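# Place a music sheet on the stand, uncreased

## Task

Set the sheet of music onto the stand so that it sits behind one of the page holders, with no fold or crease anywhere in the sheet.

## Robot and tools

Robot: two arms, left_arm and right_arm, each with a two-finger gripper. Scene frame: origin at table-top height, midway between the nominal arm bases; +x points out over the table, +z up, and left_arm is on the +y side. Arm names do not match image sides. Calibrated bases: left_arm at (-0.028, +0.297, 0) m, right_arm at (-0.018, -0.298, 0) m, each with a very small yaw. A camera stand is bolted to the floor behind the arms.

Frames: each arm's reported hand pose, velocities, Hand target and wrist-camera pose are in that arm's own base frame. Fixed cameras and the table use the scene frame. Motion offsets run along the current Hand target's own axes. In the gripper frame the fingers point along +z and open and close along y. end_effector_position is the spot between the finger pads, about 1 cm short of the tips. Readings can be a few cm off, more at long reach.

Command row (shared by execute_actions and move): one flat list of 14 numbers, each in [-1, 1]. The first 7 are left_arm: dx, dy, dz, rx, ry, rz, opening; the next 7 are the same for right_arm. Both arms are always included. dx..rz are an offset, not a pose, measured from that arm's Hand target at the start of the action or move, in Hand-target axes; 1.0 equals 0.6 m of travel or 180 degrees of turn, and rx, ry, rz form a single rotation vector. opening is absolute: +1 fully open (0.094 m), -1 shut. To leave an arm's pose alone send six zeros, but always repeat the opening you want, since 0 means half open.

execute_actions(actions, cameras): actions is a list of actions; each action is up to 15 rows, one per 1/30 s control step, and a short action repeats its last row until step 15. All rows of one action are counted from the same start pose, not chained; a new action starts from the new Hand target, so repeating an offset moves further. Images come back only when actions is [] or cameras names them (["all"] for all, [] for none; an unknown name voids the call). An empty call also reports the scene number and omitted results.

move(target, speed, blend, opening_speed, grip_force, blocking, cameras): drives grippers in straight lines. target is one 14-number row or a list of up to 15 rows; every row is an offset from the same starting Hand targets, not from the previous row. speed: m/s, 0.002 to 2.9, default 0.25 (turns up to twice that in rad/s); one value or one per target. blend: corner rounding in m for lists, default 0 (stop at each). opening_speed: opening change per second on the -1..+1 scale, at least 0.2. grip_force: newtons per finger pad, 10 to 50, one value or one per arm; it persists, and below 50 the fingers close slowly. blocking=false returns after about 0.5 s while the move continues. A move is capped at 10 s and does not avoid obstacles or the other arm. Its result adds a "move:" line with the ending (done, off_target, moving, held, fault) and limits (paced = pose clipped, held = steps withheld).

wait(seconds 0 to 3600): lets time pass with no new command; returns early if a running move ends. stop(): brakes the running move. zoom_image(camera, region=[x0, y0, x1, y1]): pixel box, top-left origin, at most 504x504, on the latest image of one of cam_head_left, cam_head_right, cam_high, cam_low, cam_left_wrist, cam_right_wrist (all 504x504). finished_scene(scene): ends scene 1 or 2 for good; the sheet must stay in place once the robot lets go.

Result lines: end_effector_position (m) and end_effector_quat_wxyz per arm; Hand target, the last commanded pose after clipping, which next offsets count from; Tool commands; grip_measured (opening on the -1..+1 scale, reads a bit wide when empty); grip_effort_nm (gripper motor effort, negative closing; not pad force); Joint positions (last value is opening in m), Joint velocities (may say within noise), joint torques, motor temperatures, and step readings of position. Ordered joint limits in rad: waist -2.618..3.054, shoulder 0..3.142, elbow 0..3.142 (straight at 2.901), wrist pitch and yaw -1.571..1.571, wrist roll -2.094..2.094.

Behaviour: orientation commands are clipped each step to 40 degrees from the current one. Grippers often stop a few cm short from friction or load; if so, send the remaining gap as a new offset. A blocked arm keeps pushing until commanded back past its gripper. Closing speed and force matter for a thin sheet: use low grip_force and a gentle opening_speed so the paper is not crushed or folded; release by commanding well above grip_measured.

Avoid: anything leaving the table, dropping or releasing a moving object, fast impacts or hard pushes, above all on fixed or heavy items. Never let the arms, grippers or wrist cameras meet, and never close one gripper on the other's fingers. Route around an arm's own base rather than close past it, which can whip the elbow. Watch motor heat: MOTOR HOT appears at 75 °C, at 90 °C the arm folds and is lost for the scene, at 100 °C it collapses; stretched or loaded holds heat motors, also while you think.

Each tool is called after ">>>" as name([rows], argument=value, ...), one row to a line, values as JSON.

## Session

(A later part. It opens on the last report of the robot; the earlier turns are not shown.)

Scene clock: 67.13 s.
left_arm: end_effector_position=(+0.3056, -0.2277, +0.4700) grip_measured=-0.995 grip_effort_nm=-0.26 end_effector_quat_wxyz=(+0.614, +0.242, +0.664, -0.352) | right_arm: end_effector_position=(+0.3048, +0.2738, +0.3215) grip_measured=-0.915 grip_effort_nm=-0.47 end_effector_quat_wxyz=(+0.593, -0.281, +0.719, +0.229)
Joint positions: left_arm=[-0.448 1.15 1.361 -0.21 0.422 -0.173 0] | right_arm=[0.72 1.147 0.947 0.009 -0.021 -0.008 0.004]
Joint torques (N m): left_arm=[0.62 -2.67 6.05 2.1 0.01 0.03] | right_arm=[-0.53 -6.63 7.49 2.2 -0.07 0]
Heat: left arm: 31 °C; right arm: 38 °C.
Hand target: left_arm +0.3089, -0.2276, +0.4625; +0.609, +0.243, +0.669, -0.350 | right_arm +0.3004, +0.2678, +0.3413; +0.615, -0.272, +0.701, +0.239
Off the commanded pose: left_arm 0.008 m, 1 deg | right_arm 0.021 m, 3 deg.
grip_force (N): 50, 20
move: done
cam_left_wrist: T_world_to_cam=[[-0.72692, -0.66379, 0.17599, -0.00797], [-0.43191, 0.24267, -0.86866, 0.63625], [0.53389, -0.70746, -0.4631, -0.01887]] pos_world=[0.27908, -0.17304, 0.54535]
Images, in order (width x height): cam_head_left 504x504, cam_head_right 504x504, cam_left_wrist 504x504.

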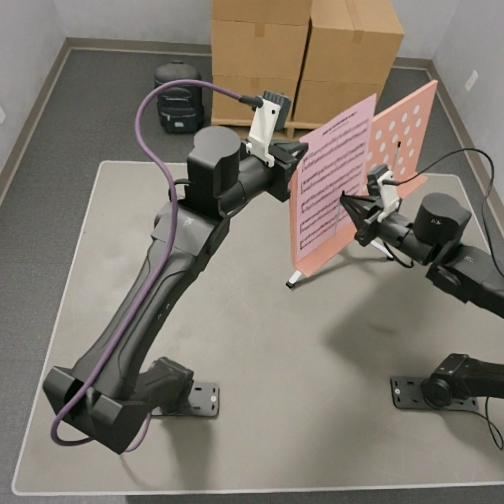

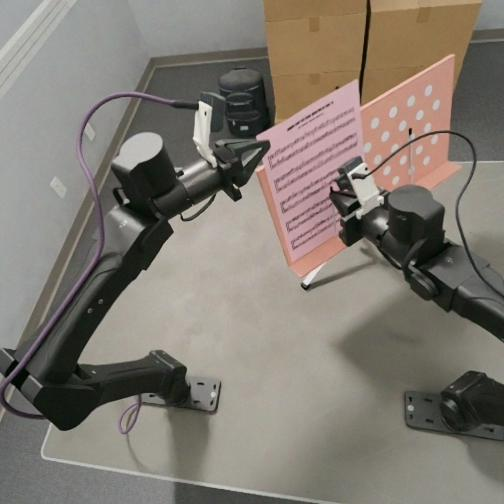

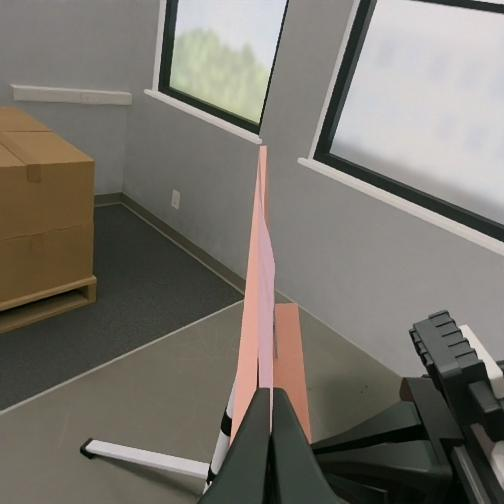

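>>> move(target=[0,0,0,0,0,0,-1, 0.0035,0,0.029,0,0,0,-1], speed=0.03, cameras=["cam_left_wrist","cam_right_wrist","cam_head_left","cam_head_right"])

>>> zoom_image(camera="cam_left_wrist", region=[225, 240, 385, 400])

>>> zoom_image(camera="cam_head_right", region=[250, 80, 390, 290])

Scene clock: 68.63 s.
left_arm: end_effector_position=(+0.3055, -0.2278, +0.4700) grip_measured=-0.995 grip_effort_nm=-0.26 end_effector_quat_wxyz=(+0.614, +0.242, +0.664, -0.352) | right_arm: end_effector_position=(+0.3092, +0.2777, +0.3202) grip_measured=-0.915 grip_effort_nm=-0.46 end_effector_quat_wxyz=(+0.596, -0.280, +0.716, +0.230)
Joint positions: left_arm=[-0.448 1.15 1.361 -0.21 0.423 -0.173 0] | right_arm=[0.72 1.17 0.947 0.039 -0.021 -0.008 0.004]
Joint torques (N m): left_arm=[0.62 -2.65 6.05 2.1 0.04 0.03] | right_arm=[-0.39 -2.97 9.17 2.37 -0.06 0.01]
Heat: left arm: 31 °C; right arm: 38 °C.
Hand target: left_arm +0.3089, -0.2276, +0.4625; +0.609, +0.242, +0.669, -0.350 | right_arm +0.3129, +0.2792, +0.3369; +0.615, -0.272, +0.701, +0.239
Off the commanded pose: left_arm 0.008 m, 1 deg | right_arm 0.017 m, 3 deg.
grip_force (N): 50, 20
move: off_target (right_arm)
cam_left_wrist: T_world_to_cam=[[-0.72717, -0.66351, 0.17604, -0.00802], [-0.43185, 0.24282, -0.86864, 0.63623], [0.5336, -0.70767, -0.46311, -0.01884]] pos_world=[0.27898, -0.17314, 0.54535]
cam_right_wrist: T_world_to_cam=[[0.71521, -0.6987, 0.01681, -0.02811], [-0.42183, -0.45072, -0.78671, 0.54734], [0.55725, 0.55558, -0.61709, -0.03556]] pos_world=[0.2708, 0.24681, 0.40913]
Images, in order (width x height): cam_head_left 504x504, cam_head_right 504x504, cam_left_wrist 504x504, cam_right_wrist 504x504.

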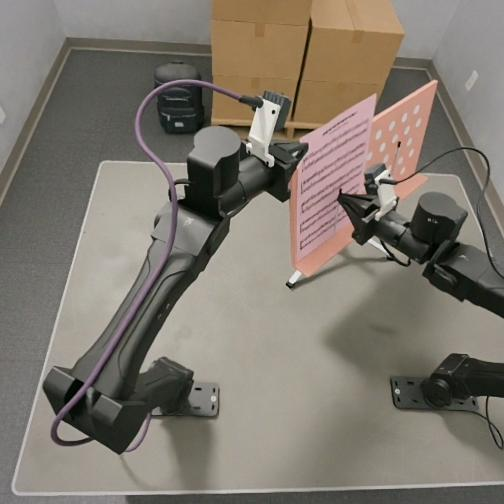

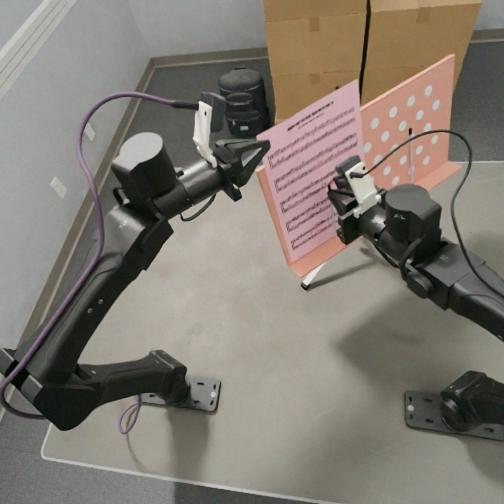

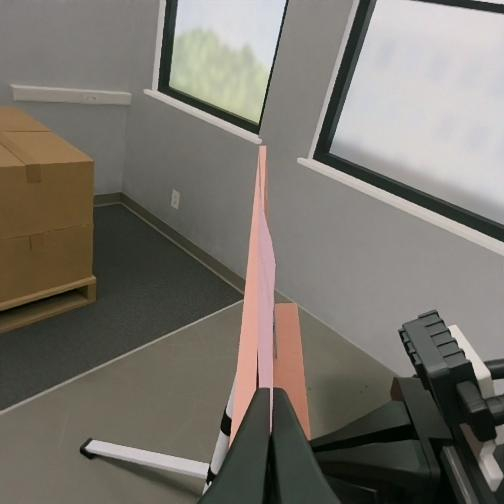

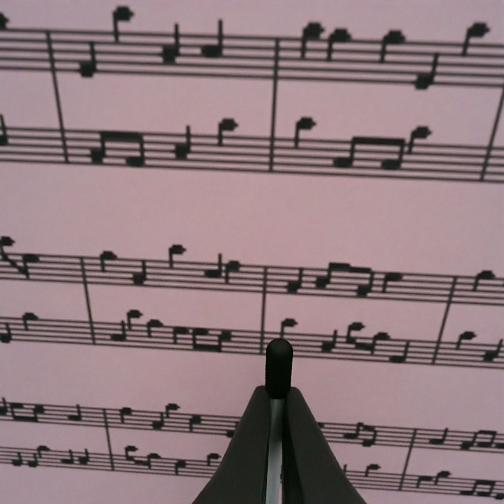

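Scaled by 3.150.

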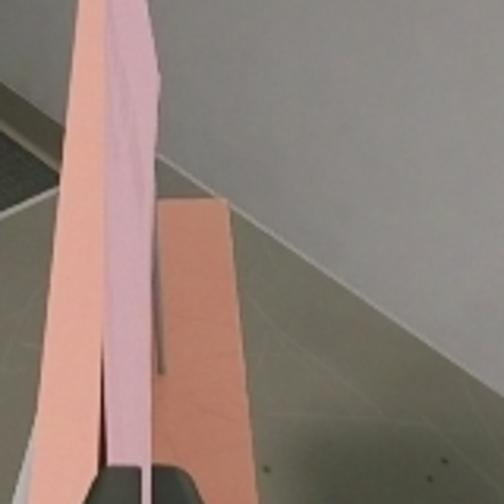

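Scaled by 2.400.

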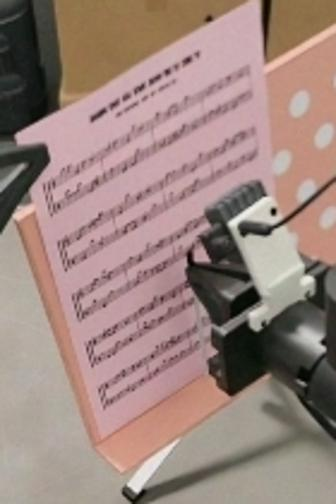

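>>> move(target=[0,0,0,0,0,0,-1, 0.0035,0,0.0145,0,0,0,-1], speed=0.03, cameras=["cam_left_wrist","cam_right_wrist","cam_head_left","cam_head_right"])

>>> zoom_image(camera="cam_head_left", region=[290, 150, 390, 290])

>>> zoom_image(camera="cam_head_right", region=[250, 80, 390, 290])

Scene clock: 69.60 s.
left_arm: end_effector_position=(+0.3055, -0.2278, +0.4700) grip_measured=-0.995 grip_effort_nm=-0.26 end_effector_quat_wxyz=(+0.614, +0.242, +0.664, -0.352) | right_arm: end_effector_position=(+0.3153, +0.2830, +0.3178) grip_measured=-0.916 grip_effort_nm=-0.47 end_effector_quat_wxyz=(+0.600, -0.279, +0.713, +0.232)
Joint positions: left_arm=[-0.448 1.15 1.361 -0.21 0.423 -0.173 0] | right_arm=[0.72 1.201 0.947 0.08 -0.021 -0.008 0.004]
Joint torques (N m): left_arm=[0.66 -2.63 6.05 2.1 0.04 0.03] | right_arm=[-0.31 -2.97 9.89 2.21 -0.05 0.01]
Heat: left arm: 31 °C; right arm: 38 °C.
Hand target: left_arm +0.3089, -0.2276, +0.4625; +0.609, +0.242, +0.669, -0.350 | right_arm +0.3191, +0.2849, +0.3336; +0.615, -0.272, +0.701, +0.239
Off the commanded pose: left_arm 0.008 m, 1 deg | right_arm 0.016 m, 2 deg.
grip_force (N): 50, 20
move: off_target (right_arm)
cam_left_wrist: T_world_to_cam=[[-0.72717, -0.66351, 0.17604, -0.00802], [-0.43185, 0.24282, -0.86864, 0.63623], [0.5336, -0.70767, -0.46311, -0.01884]] pos_world=[0.27898, -0.17314, 0.54535]
cam_right_wrist: T_world_to_cam=[[0.71506, -0.69885, 0.01757, -0.02887], [-0.41596, -0.44555, -0.79276, 0.54914], [0.56185, 0.55956, -0.60928, -0.04846]] pos_world=[0.27629, 0.25161, 0.40631]
Images, in order (width x height): cam_head_left 504x504, cam_head_right 504x504, cam_left_wrist 504x504, cam_right_wrist 504x504.

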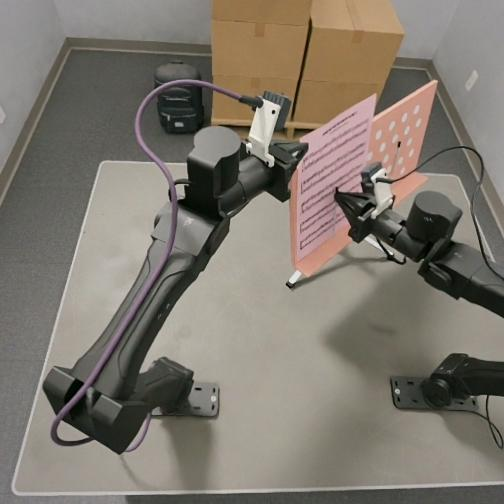

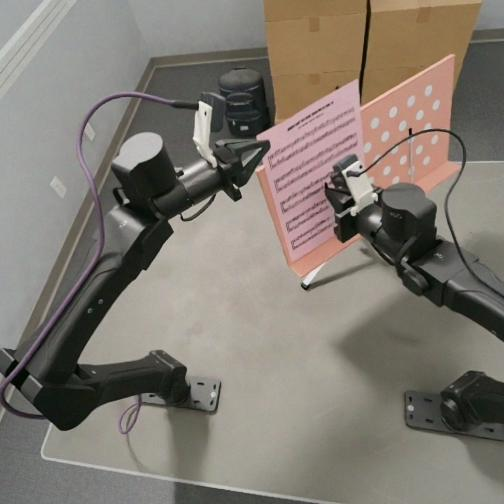

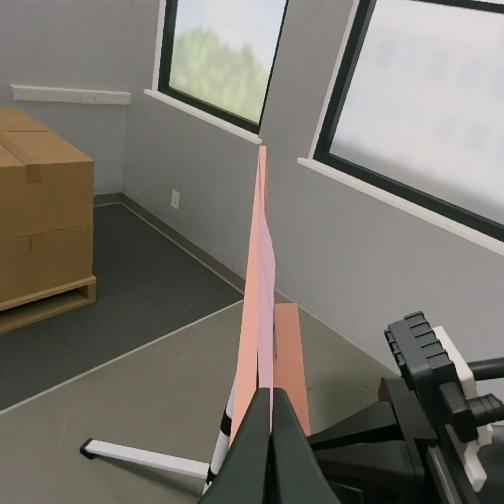

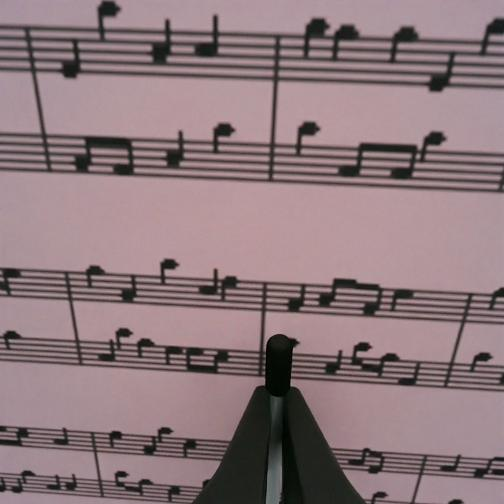

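Scaled by 3.600.

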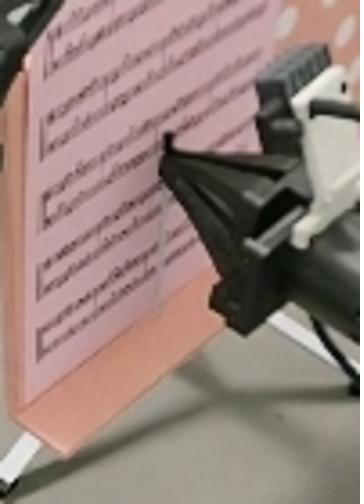

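Scaled by 2.400.

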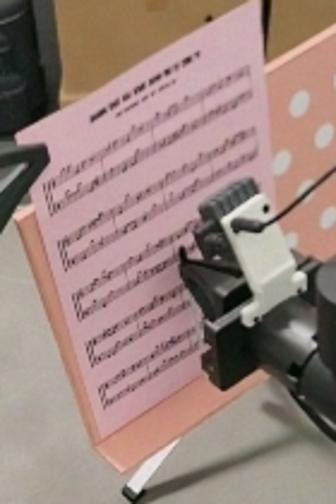

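>>> move(target=[0,0,0,0,0,0,-1, 0,0,0,0,0,0,-0.55], opening_speed=0.4, cameras=["cam_left_wrist","cam_right_wrist","cam_head_left","cam_head_right"])

>>> zoom_image(camera="cam_right_wrist", region=[180, 300, 380, 500])

Scene clock: 71.23 s.
left_arm: end_effector_position=(+0.3055, -0.2278, +0.4700) grip_measured=-0.995 grip_effort_nm=-0.26 end_effector_quat_wxyz=(+0.614, +0.242, +0.664, -0.352) | right_arm: end_effector_position=(+0.3155, +0.2832, +0.3188) grip_measured=-0.552 grip_effort_nm=0.11 end_effector_quat_wxyz=(+0.601, -0.278, +0.712, +0.232)
Joint positions: left_arm=[-0.448 1.15 1.361 -0.21 0.423 -0.173 0] | right_arm=[0.72 1.201 0.947 0.085 -0.021 -0.008 0.021]
Joint torques (N m): left_arm=[0.62 -2.65 6.06 2.11 0.04 0.03] | right_arm=[-0.35 -2.97 9.89 2.15 -0.05 0.02]
Heat: left arm: 31 °C; right arm: 38 °C.
Hand target: left_arm +0.3089, -0.2276, +0.4625; +0.609, +0.242, +0.669, -0.350 | right_arm +0.3191, +0.2849, +0.3336; +0.614, -0.272, +0.701, +0.239
Off the commanded pose: left_arm 0.008 m, 1 deg | right_arm 0.015 m, 2 deg.
grip_force (N): 50, 20
move: done
cam_left_wrist: T_world_to_cam=[[-0.72717, -0.66351, 0.17604, -0.00802], [-0.43185, 0.24282, -0.86864, 0.63623], [0.5336, -0.70767, -0.46311, -0.01884]] pos_world=[0.27898, -0.17314, 0.54535]
cam_right_wrist: T_world_to_cam=[[0.71497, -0.69893, 0.01792, -0.02898], [-0.41345, -0.44333, -0.79531, 0.54939], [0.56381, 0.56121, -0.60594, -0.05024]] pos_world=[0.27619, 0.2515, 0.40701]
Images, in order (width x height): cam_head_left 504x504, cam_head_right 504x504, cam_left_wrist 504x504, cam_right_wrist 504x504.

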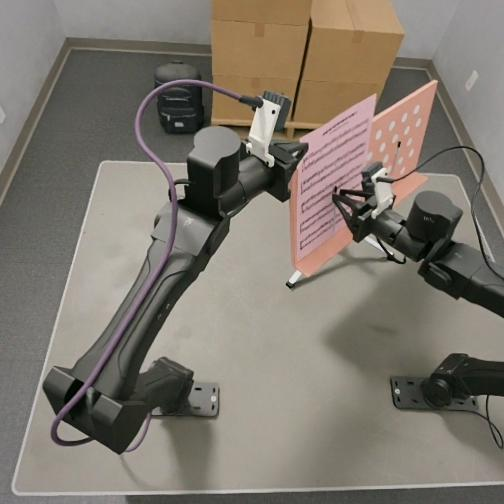

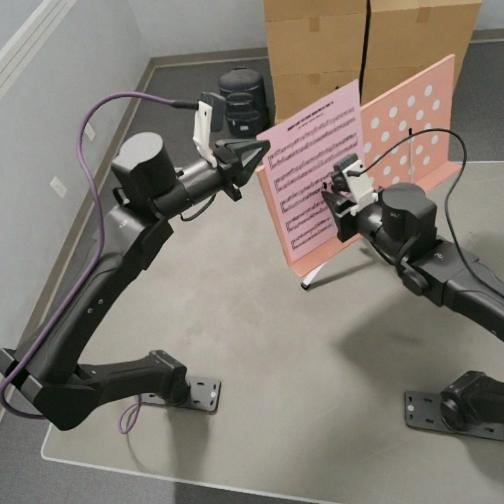

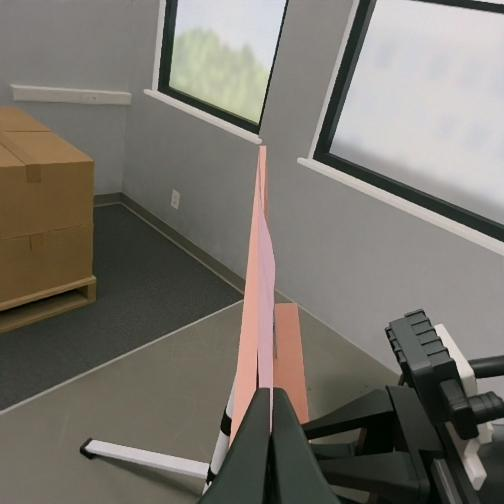

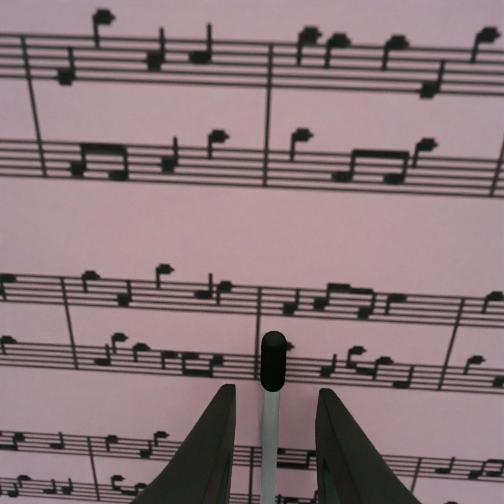

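Scaled by 2.520.

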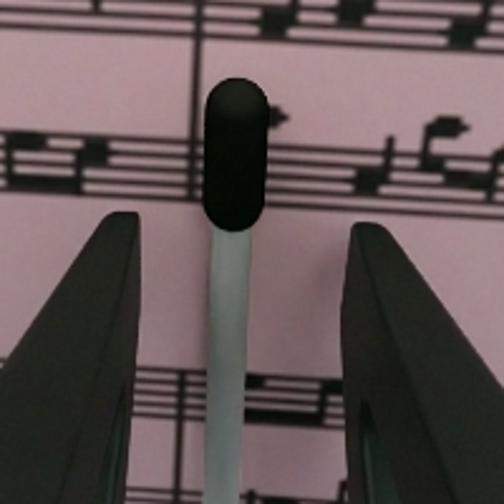

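>>> move(target=[0,0,0,0,0,0,-1, 0,0,-0.167,0,0,0,-0.55], speed=0.15, cameras=["cam_left_wrist","cam_right_wrist","cam_head_left","cam_head_right","cam_high"])

>>> zoom_image(camera="cam_head_right", region=[250, 80, 390, 290])

>>> zoom_image(camera="cam_left_wrist", region=[225, 140, 345, 400])

Scene clock: 73.00 s.
left_arm: end_effector_position=(+0.3055, -0.2278, +0.4700) grip_measured=-0.995 grip_effort_nm=-0.26 end_effector_quat_wxyz=(+0.614, +0.242, +0.664, -0.352) | right_arm: end_effector_position=(+0.2470, +0.2197, +0.3489) grip_measured=-0.552 grip_effort_nm=0.11 end_effector_quat_wxyz=(+0.615, -0.273, +0.701, +0.237)
Joint positions: left_arm=[-0.448 1.15 1.361 -0.21 0.423 -0.173 0] | right_arm=[0.706 0.819 0.862 -0.174 -0.033 -0.008 0.021]
Joint torques (N m): left_arm=[0.62 -2.63 6.08 2.1 0.05 0.03] | right_arm=[-0.5 -1.42 6.45 1.96 -0.09 0]
Heat: left arm: 31 °C; right arm: 38 °C.
Hand target: left_arm +0.3089, -0.2276, +0.4625; +0.609, +0.242, +0.669, -0.350 | right_arm +0.2459, +0.2178, +0.3468; +0.615, -0.272, +0.701, +0.238
Off the commanded pose: left_arm 0.008 m, 1 deg | right_arm 0.003 m, 0 deg.
grip_force (N): 50, 20
move: done
cam_left_wrist: T_world_to_cam=[[-0.72717, -0.66351, 0.17604, -0.00802], [-0.43185, 0.24282, -0.86864, 0.63623], [0.5336, -0.70767, -0.46311, -0.01884]] pos_world=[0.27898, -0.17314, 0.54535]
cam_right_wrist: T_world_to_cam=[[0.71307, -0.70083, 0.01918, -0.02444], [-0.39201, -0.42124, -0.81785, 0.51458], [0.58125, 0.57567, -0.5751, 0.02405]] pos_world=[0.20517, 0.18579, 0.43515]
Images, in order (width x height): cam_head_left 504x504, cam_head_right 504x504, cam_high 504x504, cam_left_wrist 504x504, cam_right_wrist 504x504.

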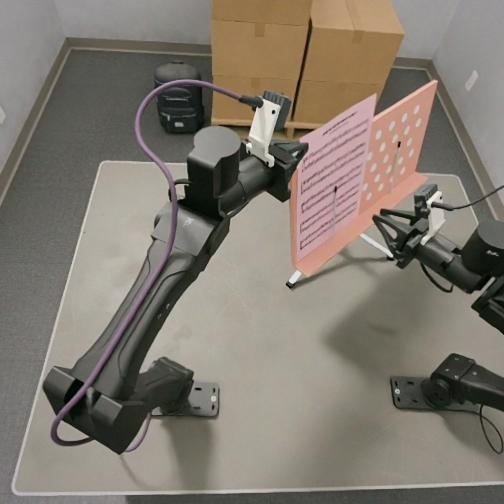

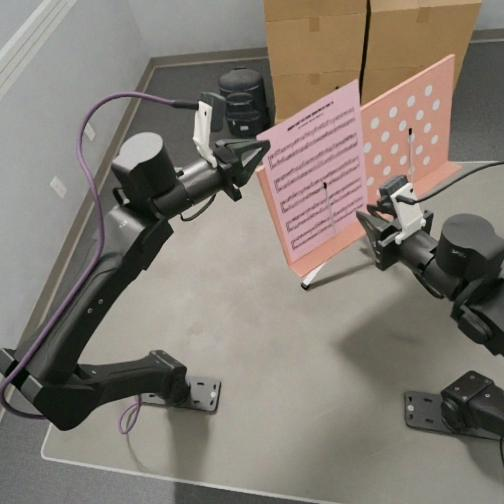

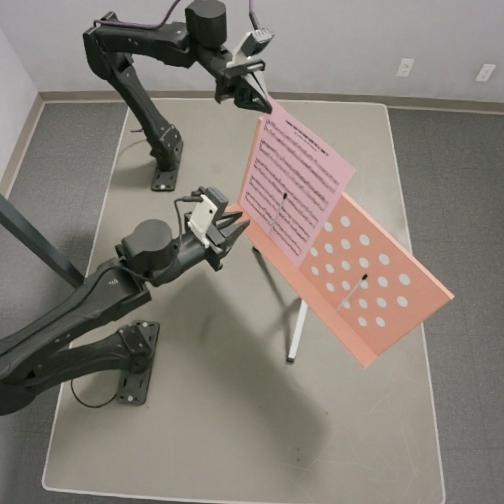

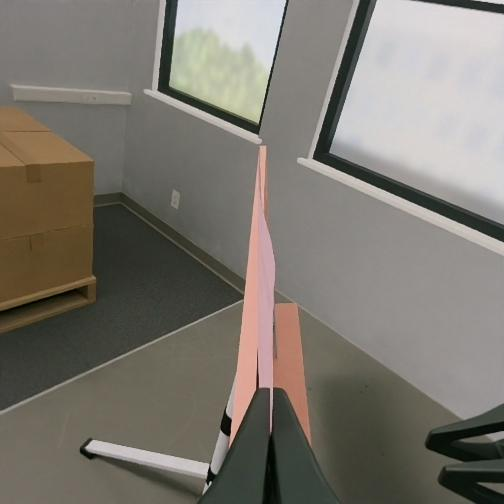

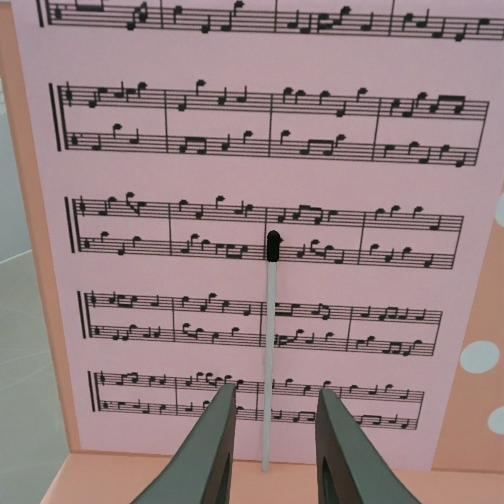

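Scaled by 2.400.

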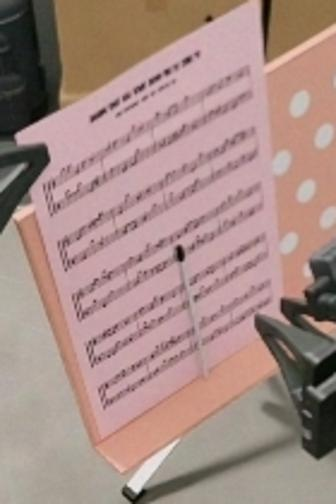

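Scaled by 1.938.

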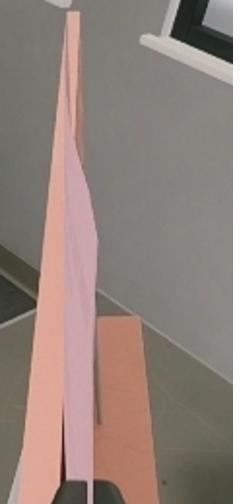

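>>> move(target=[0,0,0,0,0,0,-0.5, 0,0,0,0,0,0,-0.55], opening_speed=0.4, cameras=["cam_left_wrist","cam_right_wrist","cam_head_right"])

>>> zoom_image(camera="cam_head_right", region=[250, 80, 390, 290])

>>> zoom_image(camera="cam_left_wrist", region=[205, 140, 365, 504])

Scene clock: 74.73 s.
left_arm: end_effector_position=(+0.3055, -0.2278, +0.4700) grip_measured=-0.503 grip_effort_nm=0.16 end_effector_quat_wxyz=(+0.614, +0.242, +0.664, -0.352) | right_arm: end_effector_position=(+0.2468, +0.2197, +0.3490) grip_measured=-0.552 grip_effort_nm=0.10 end_effector_quat_wxyz=(+0.615, -0.273, +0.701, +0.237)
Joint positions: left_arm=[-0.448 1.15 1.361 -0.21 0.423 -0.173 0.023] | right_arm=[0.706 0.819 0.862 -0.174 -0.034 -0.008 0.021]
Joint torques (N m): left_arm=[0.62 -2.69 6.02 2.1 0.03 0.03] | right_arm=[-0.5 -1.42 6.46 1.95 -0.09 -0.01]
Heat: left arm: 31 °C; right arm: 38 °C.
Hand target: left_arm +0.3089, -0.2276, +0.4625; +0.609, +0.243, +0.669, -0.350 | right_arm +0.2458, +0.2178, +0.3469; +0.615, -0.272, +0.701, +0.239
Off the commanded pose: left_arm 0.008 m, 1 deg | right_arm 0.003 m, 0 deg.
grip_force (N): 50, 20
move: done
cam_left_wrist: T_world_to_cam=[[-0.72744, -0.66321, 0.17602, -0.00788], [-0.43174, 0.24302, -0.86864, 0.63624], [0.53331, -0.70788, -0.46312, -0.01879]] pos_world=[0.27898, -0.17314, 0.54535]
cam_right_wrist: T_world_to_cam=[[0.71329, -0.7006, 0.01914, -0.02444], [-0.3919, -0.42134, -0.81785, 0.51462], [0.58106, 0.57587, -0.5751, 0.02417]] pos_world=[0.20507, 0.18579, 0.43525]
Images, in order (width x height): cam_head_right 504x504, cam_left_wrist 504x504, cam_right_wrist 504x504.

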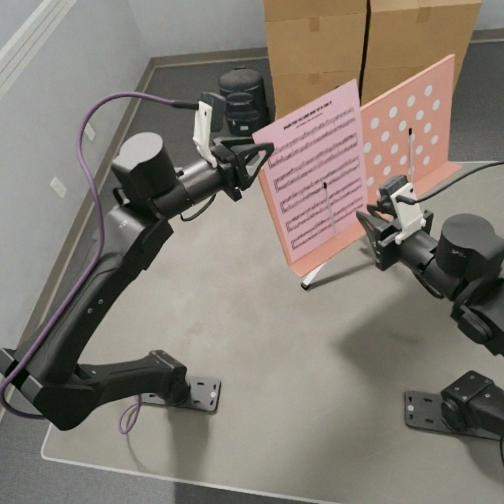

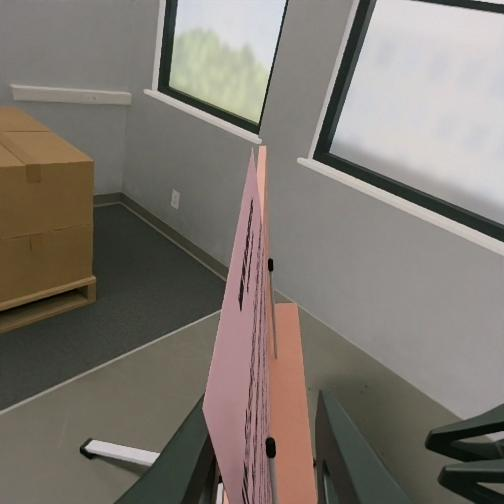

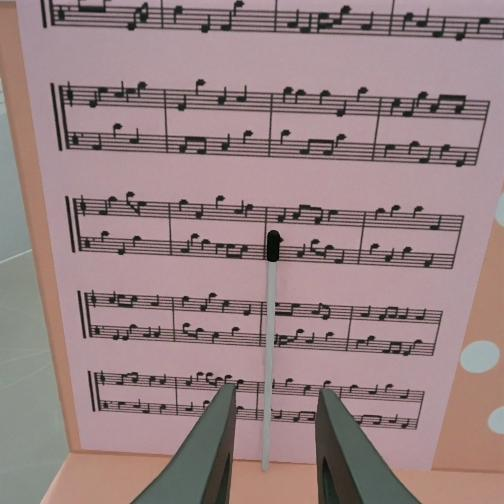

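Scaled by 2.400.

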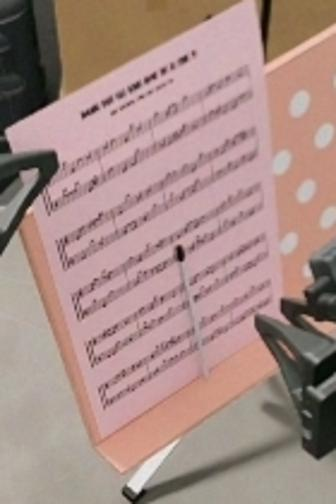

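Scaled by 1.385.

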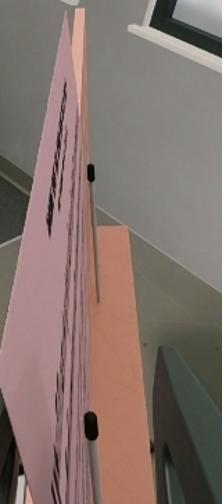

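>>> move([
  [0,0,0,0,0,0,0.2, 0,0,0,0,0,0,-0.55],
  [0,0,-0.167,0,0,0,0.2, 0,0,-0.1,0,0,0,-0.55],
], speed=0.12, opening_speed=0.8, cameras=["all"])

>>> zoom_image(camera="cam_head_right", region=[250, 80, 390, 290])

>>> zoom_image(camera="cam_left_wrist", region=[205, 140, 365, 504])

>>> zoom_image(camera="cam_head_left", region=[270, 70, 450, 290])

Scene clock: 77.90 s.
left_arm: end_effector_position=(+0.2445, -0.1521, +0.4706) grip_measured=+0.198 grip_effort_nm=0.15 end_effector_quat_wxyz=(+0.614, +0.242, +0.664, -0.352) | right_arm: end_effector_position=(+0.2039, +0.1798, +0.3503) grip_measured=-0.552 grip_effort_nm=0.10 end_effector_quat_wxyz=(+0.609, -0.273, +0.706, +0.237)
Joint positions: left_arm=[-0.118 0.888 1.27 -0.38 0.752 -0.172 0.056] | right_arm=[0.679 0.599 0.853 -0.401 -0.06 -0.008 0.021]
Joint torques (N m): left_arm=[0.66 -1.2 5.31 1.83 -0.01 0.09] | right_arm=[-0.49 0.29 7.06 1.95 -0.09 -0.04]
Heat: left arm: 31 °C; right arm: 38 °C.
Hand target: left_arm +0.2442, -0.1510, +0.4639; +0.609, +0.242, +0.669, -0.351 | right_arm +0.2019, +0.1777, +0.3546; +0.615, -0.272, +0.701, +0.239
Off the commanded pose: left_arm 0.007 m, 1 deg | right_arm 0.005 m, 1 deg.
grip_force (N): 50, 20
move: done
cam_left_wrist: T_world_to_cam=[[-0.72699, -0.66395, 0.17507, -0.00189], [-0.43161, 0.24357, -0.86855, 0.59205], [0.53403, -0.707, -0.46364, 0.06792]] pos_world=[0.21788, -0.09744, 0.54605]
cam_right_wrist: T_world_to_cam=[[0.71311, -0.70091, 0.01392, -0.01985], [-0.40364, -0.42673, -0.80931, 0.48247], [0.57319, 0.57151, -0.58722, 0.07941]] pos_world=[0.16338, 0.14659, 0.43737]

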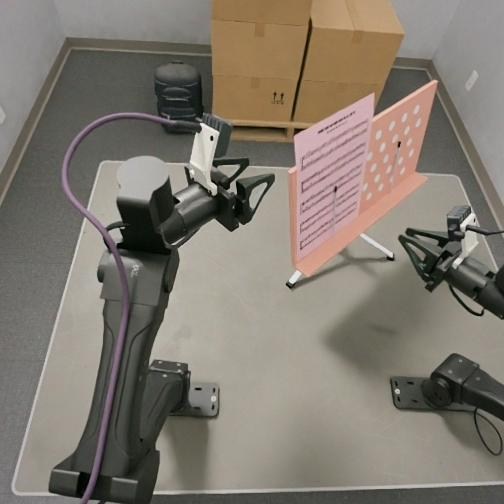

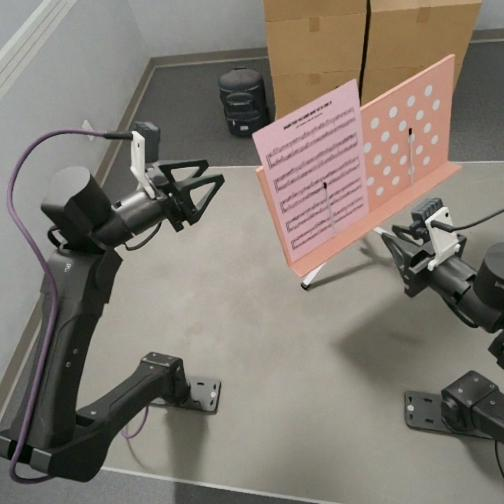

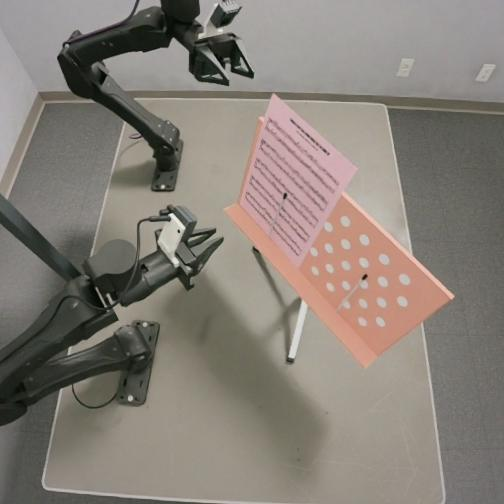

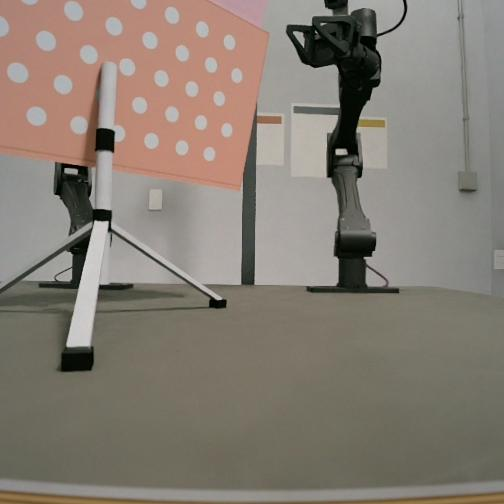

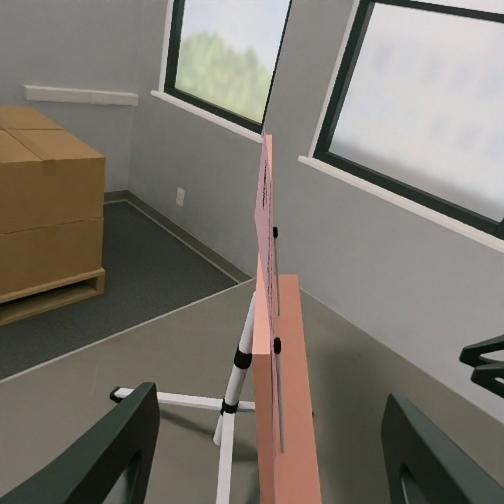

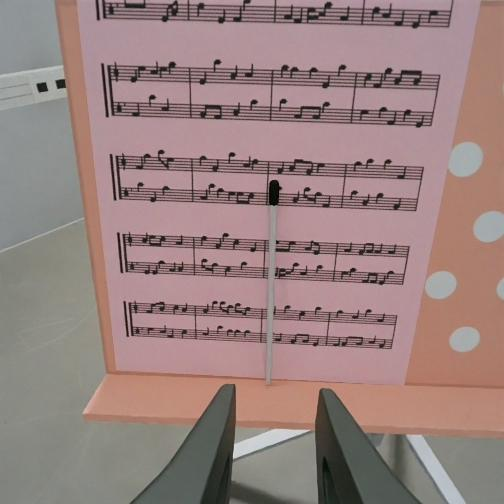

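Scaled by 2.400.

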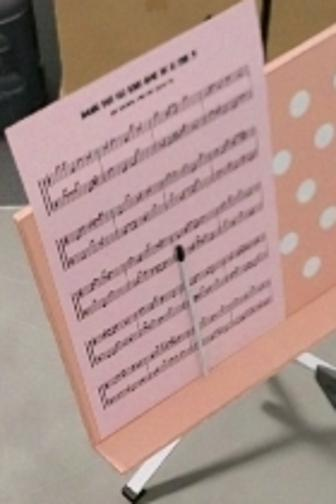

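Scaled by 1.385.

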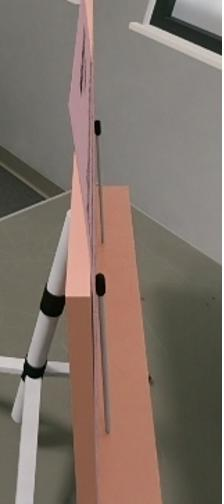

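Scaled by 2.291.

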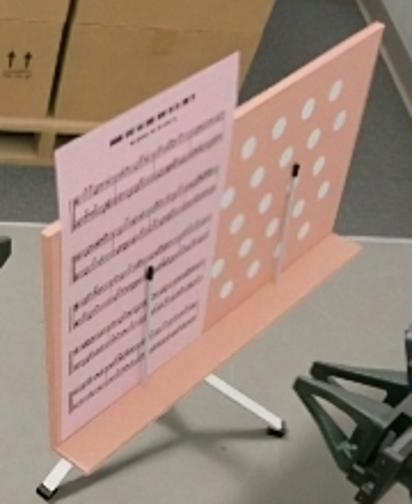

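>>> finished_scene(scene=1)

The scene is finished: the task was done.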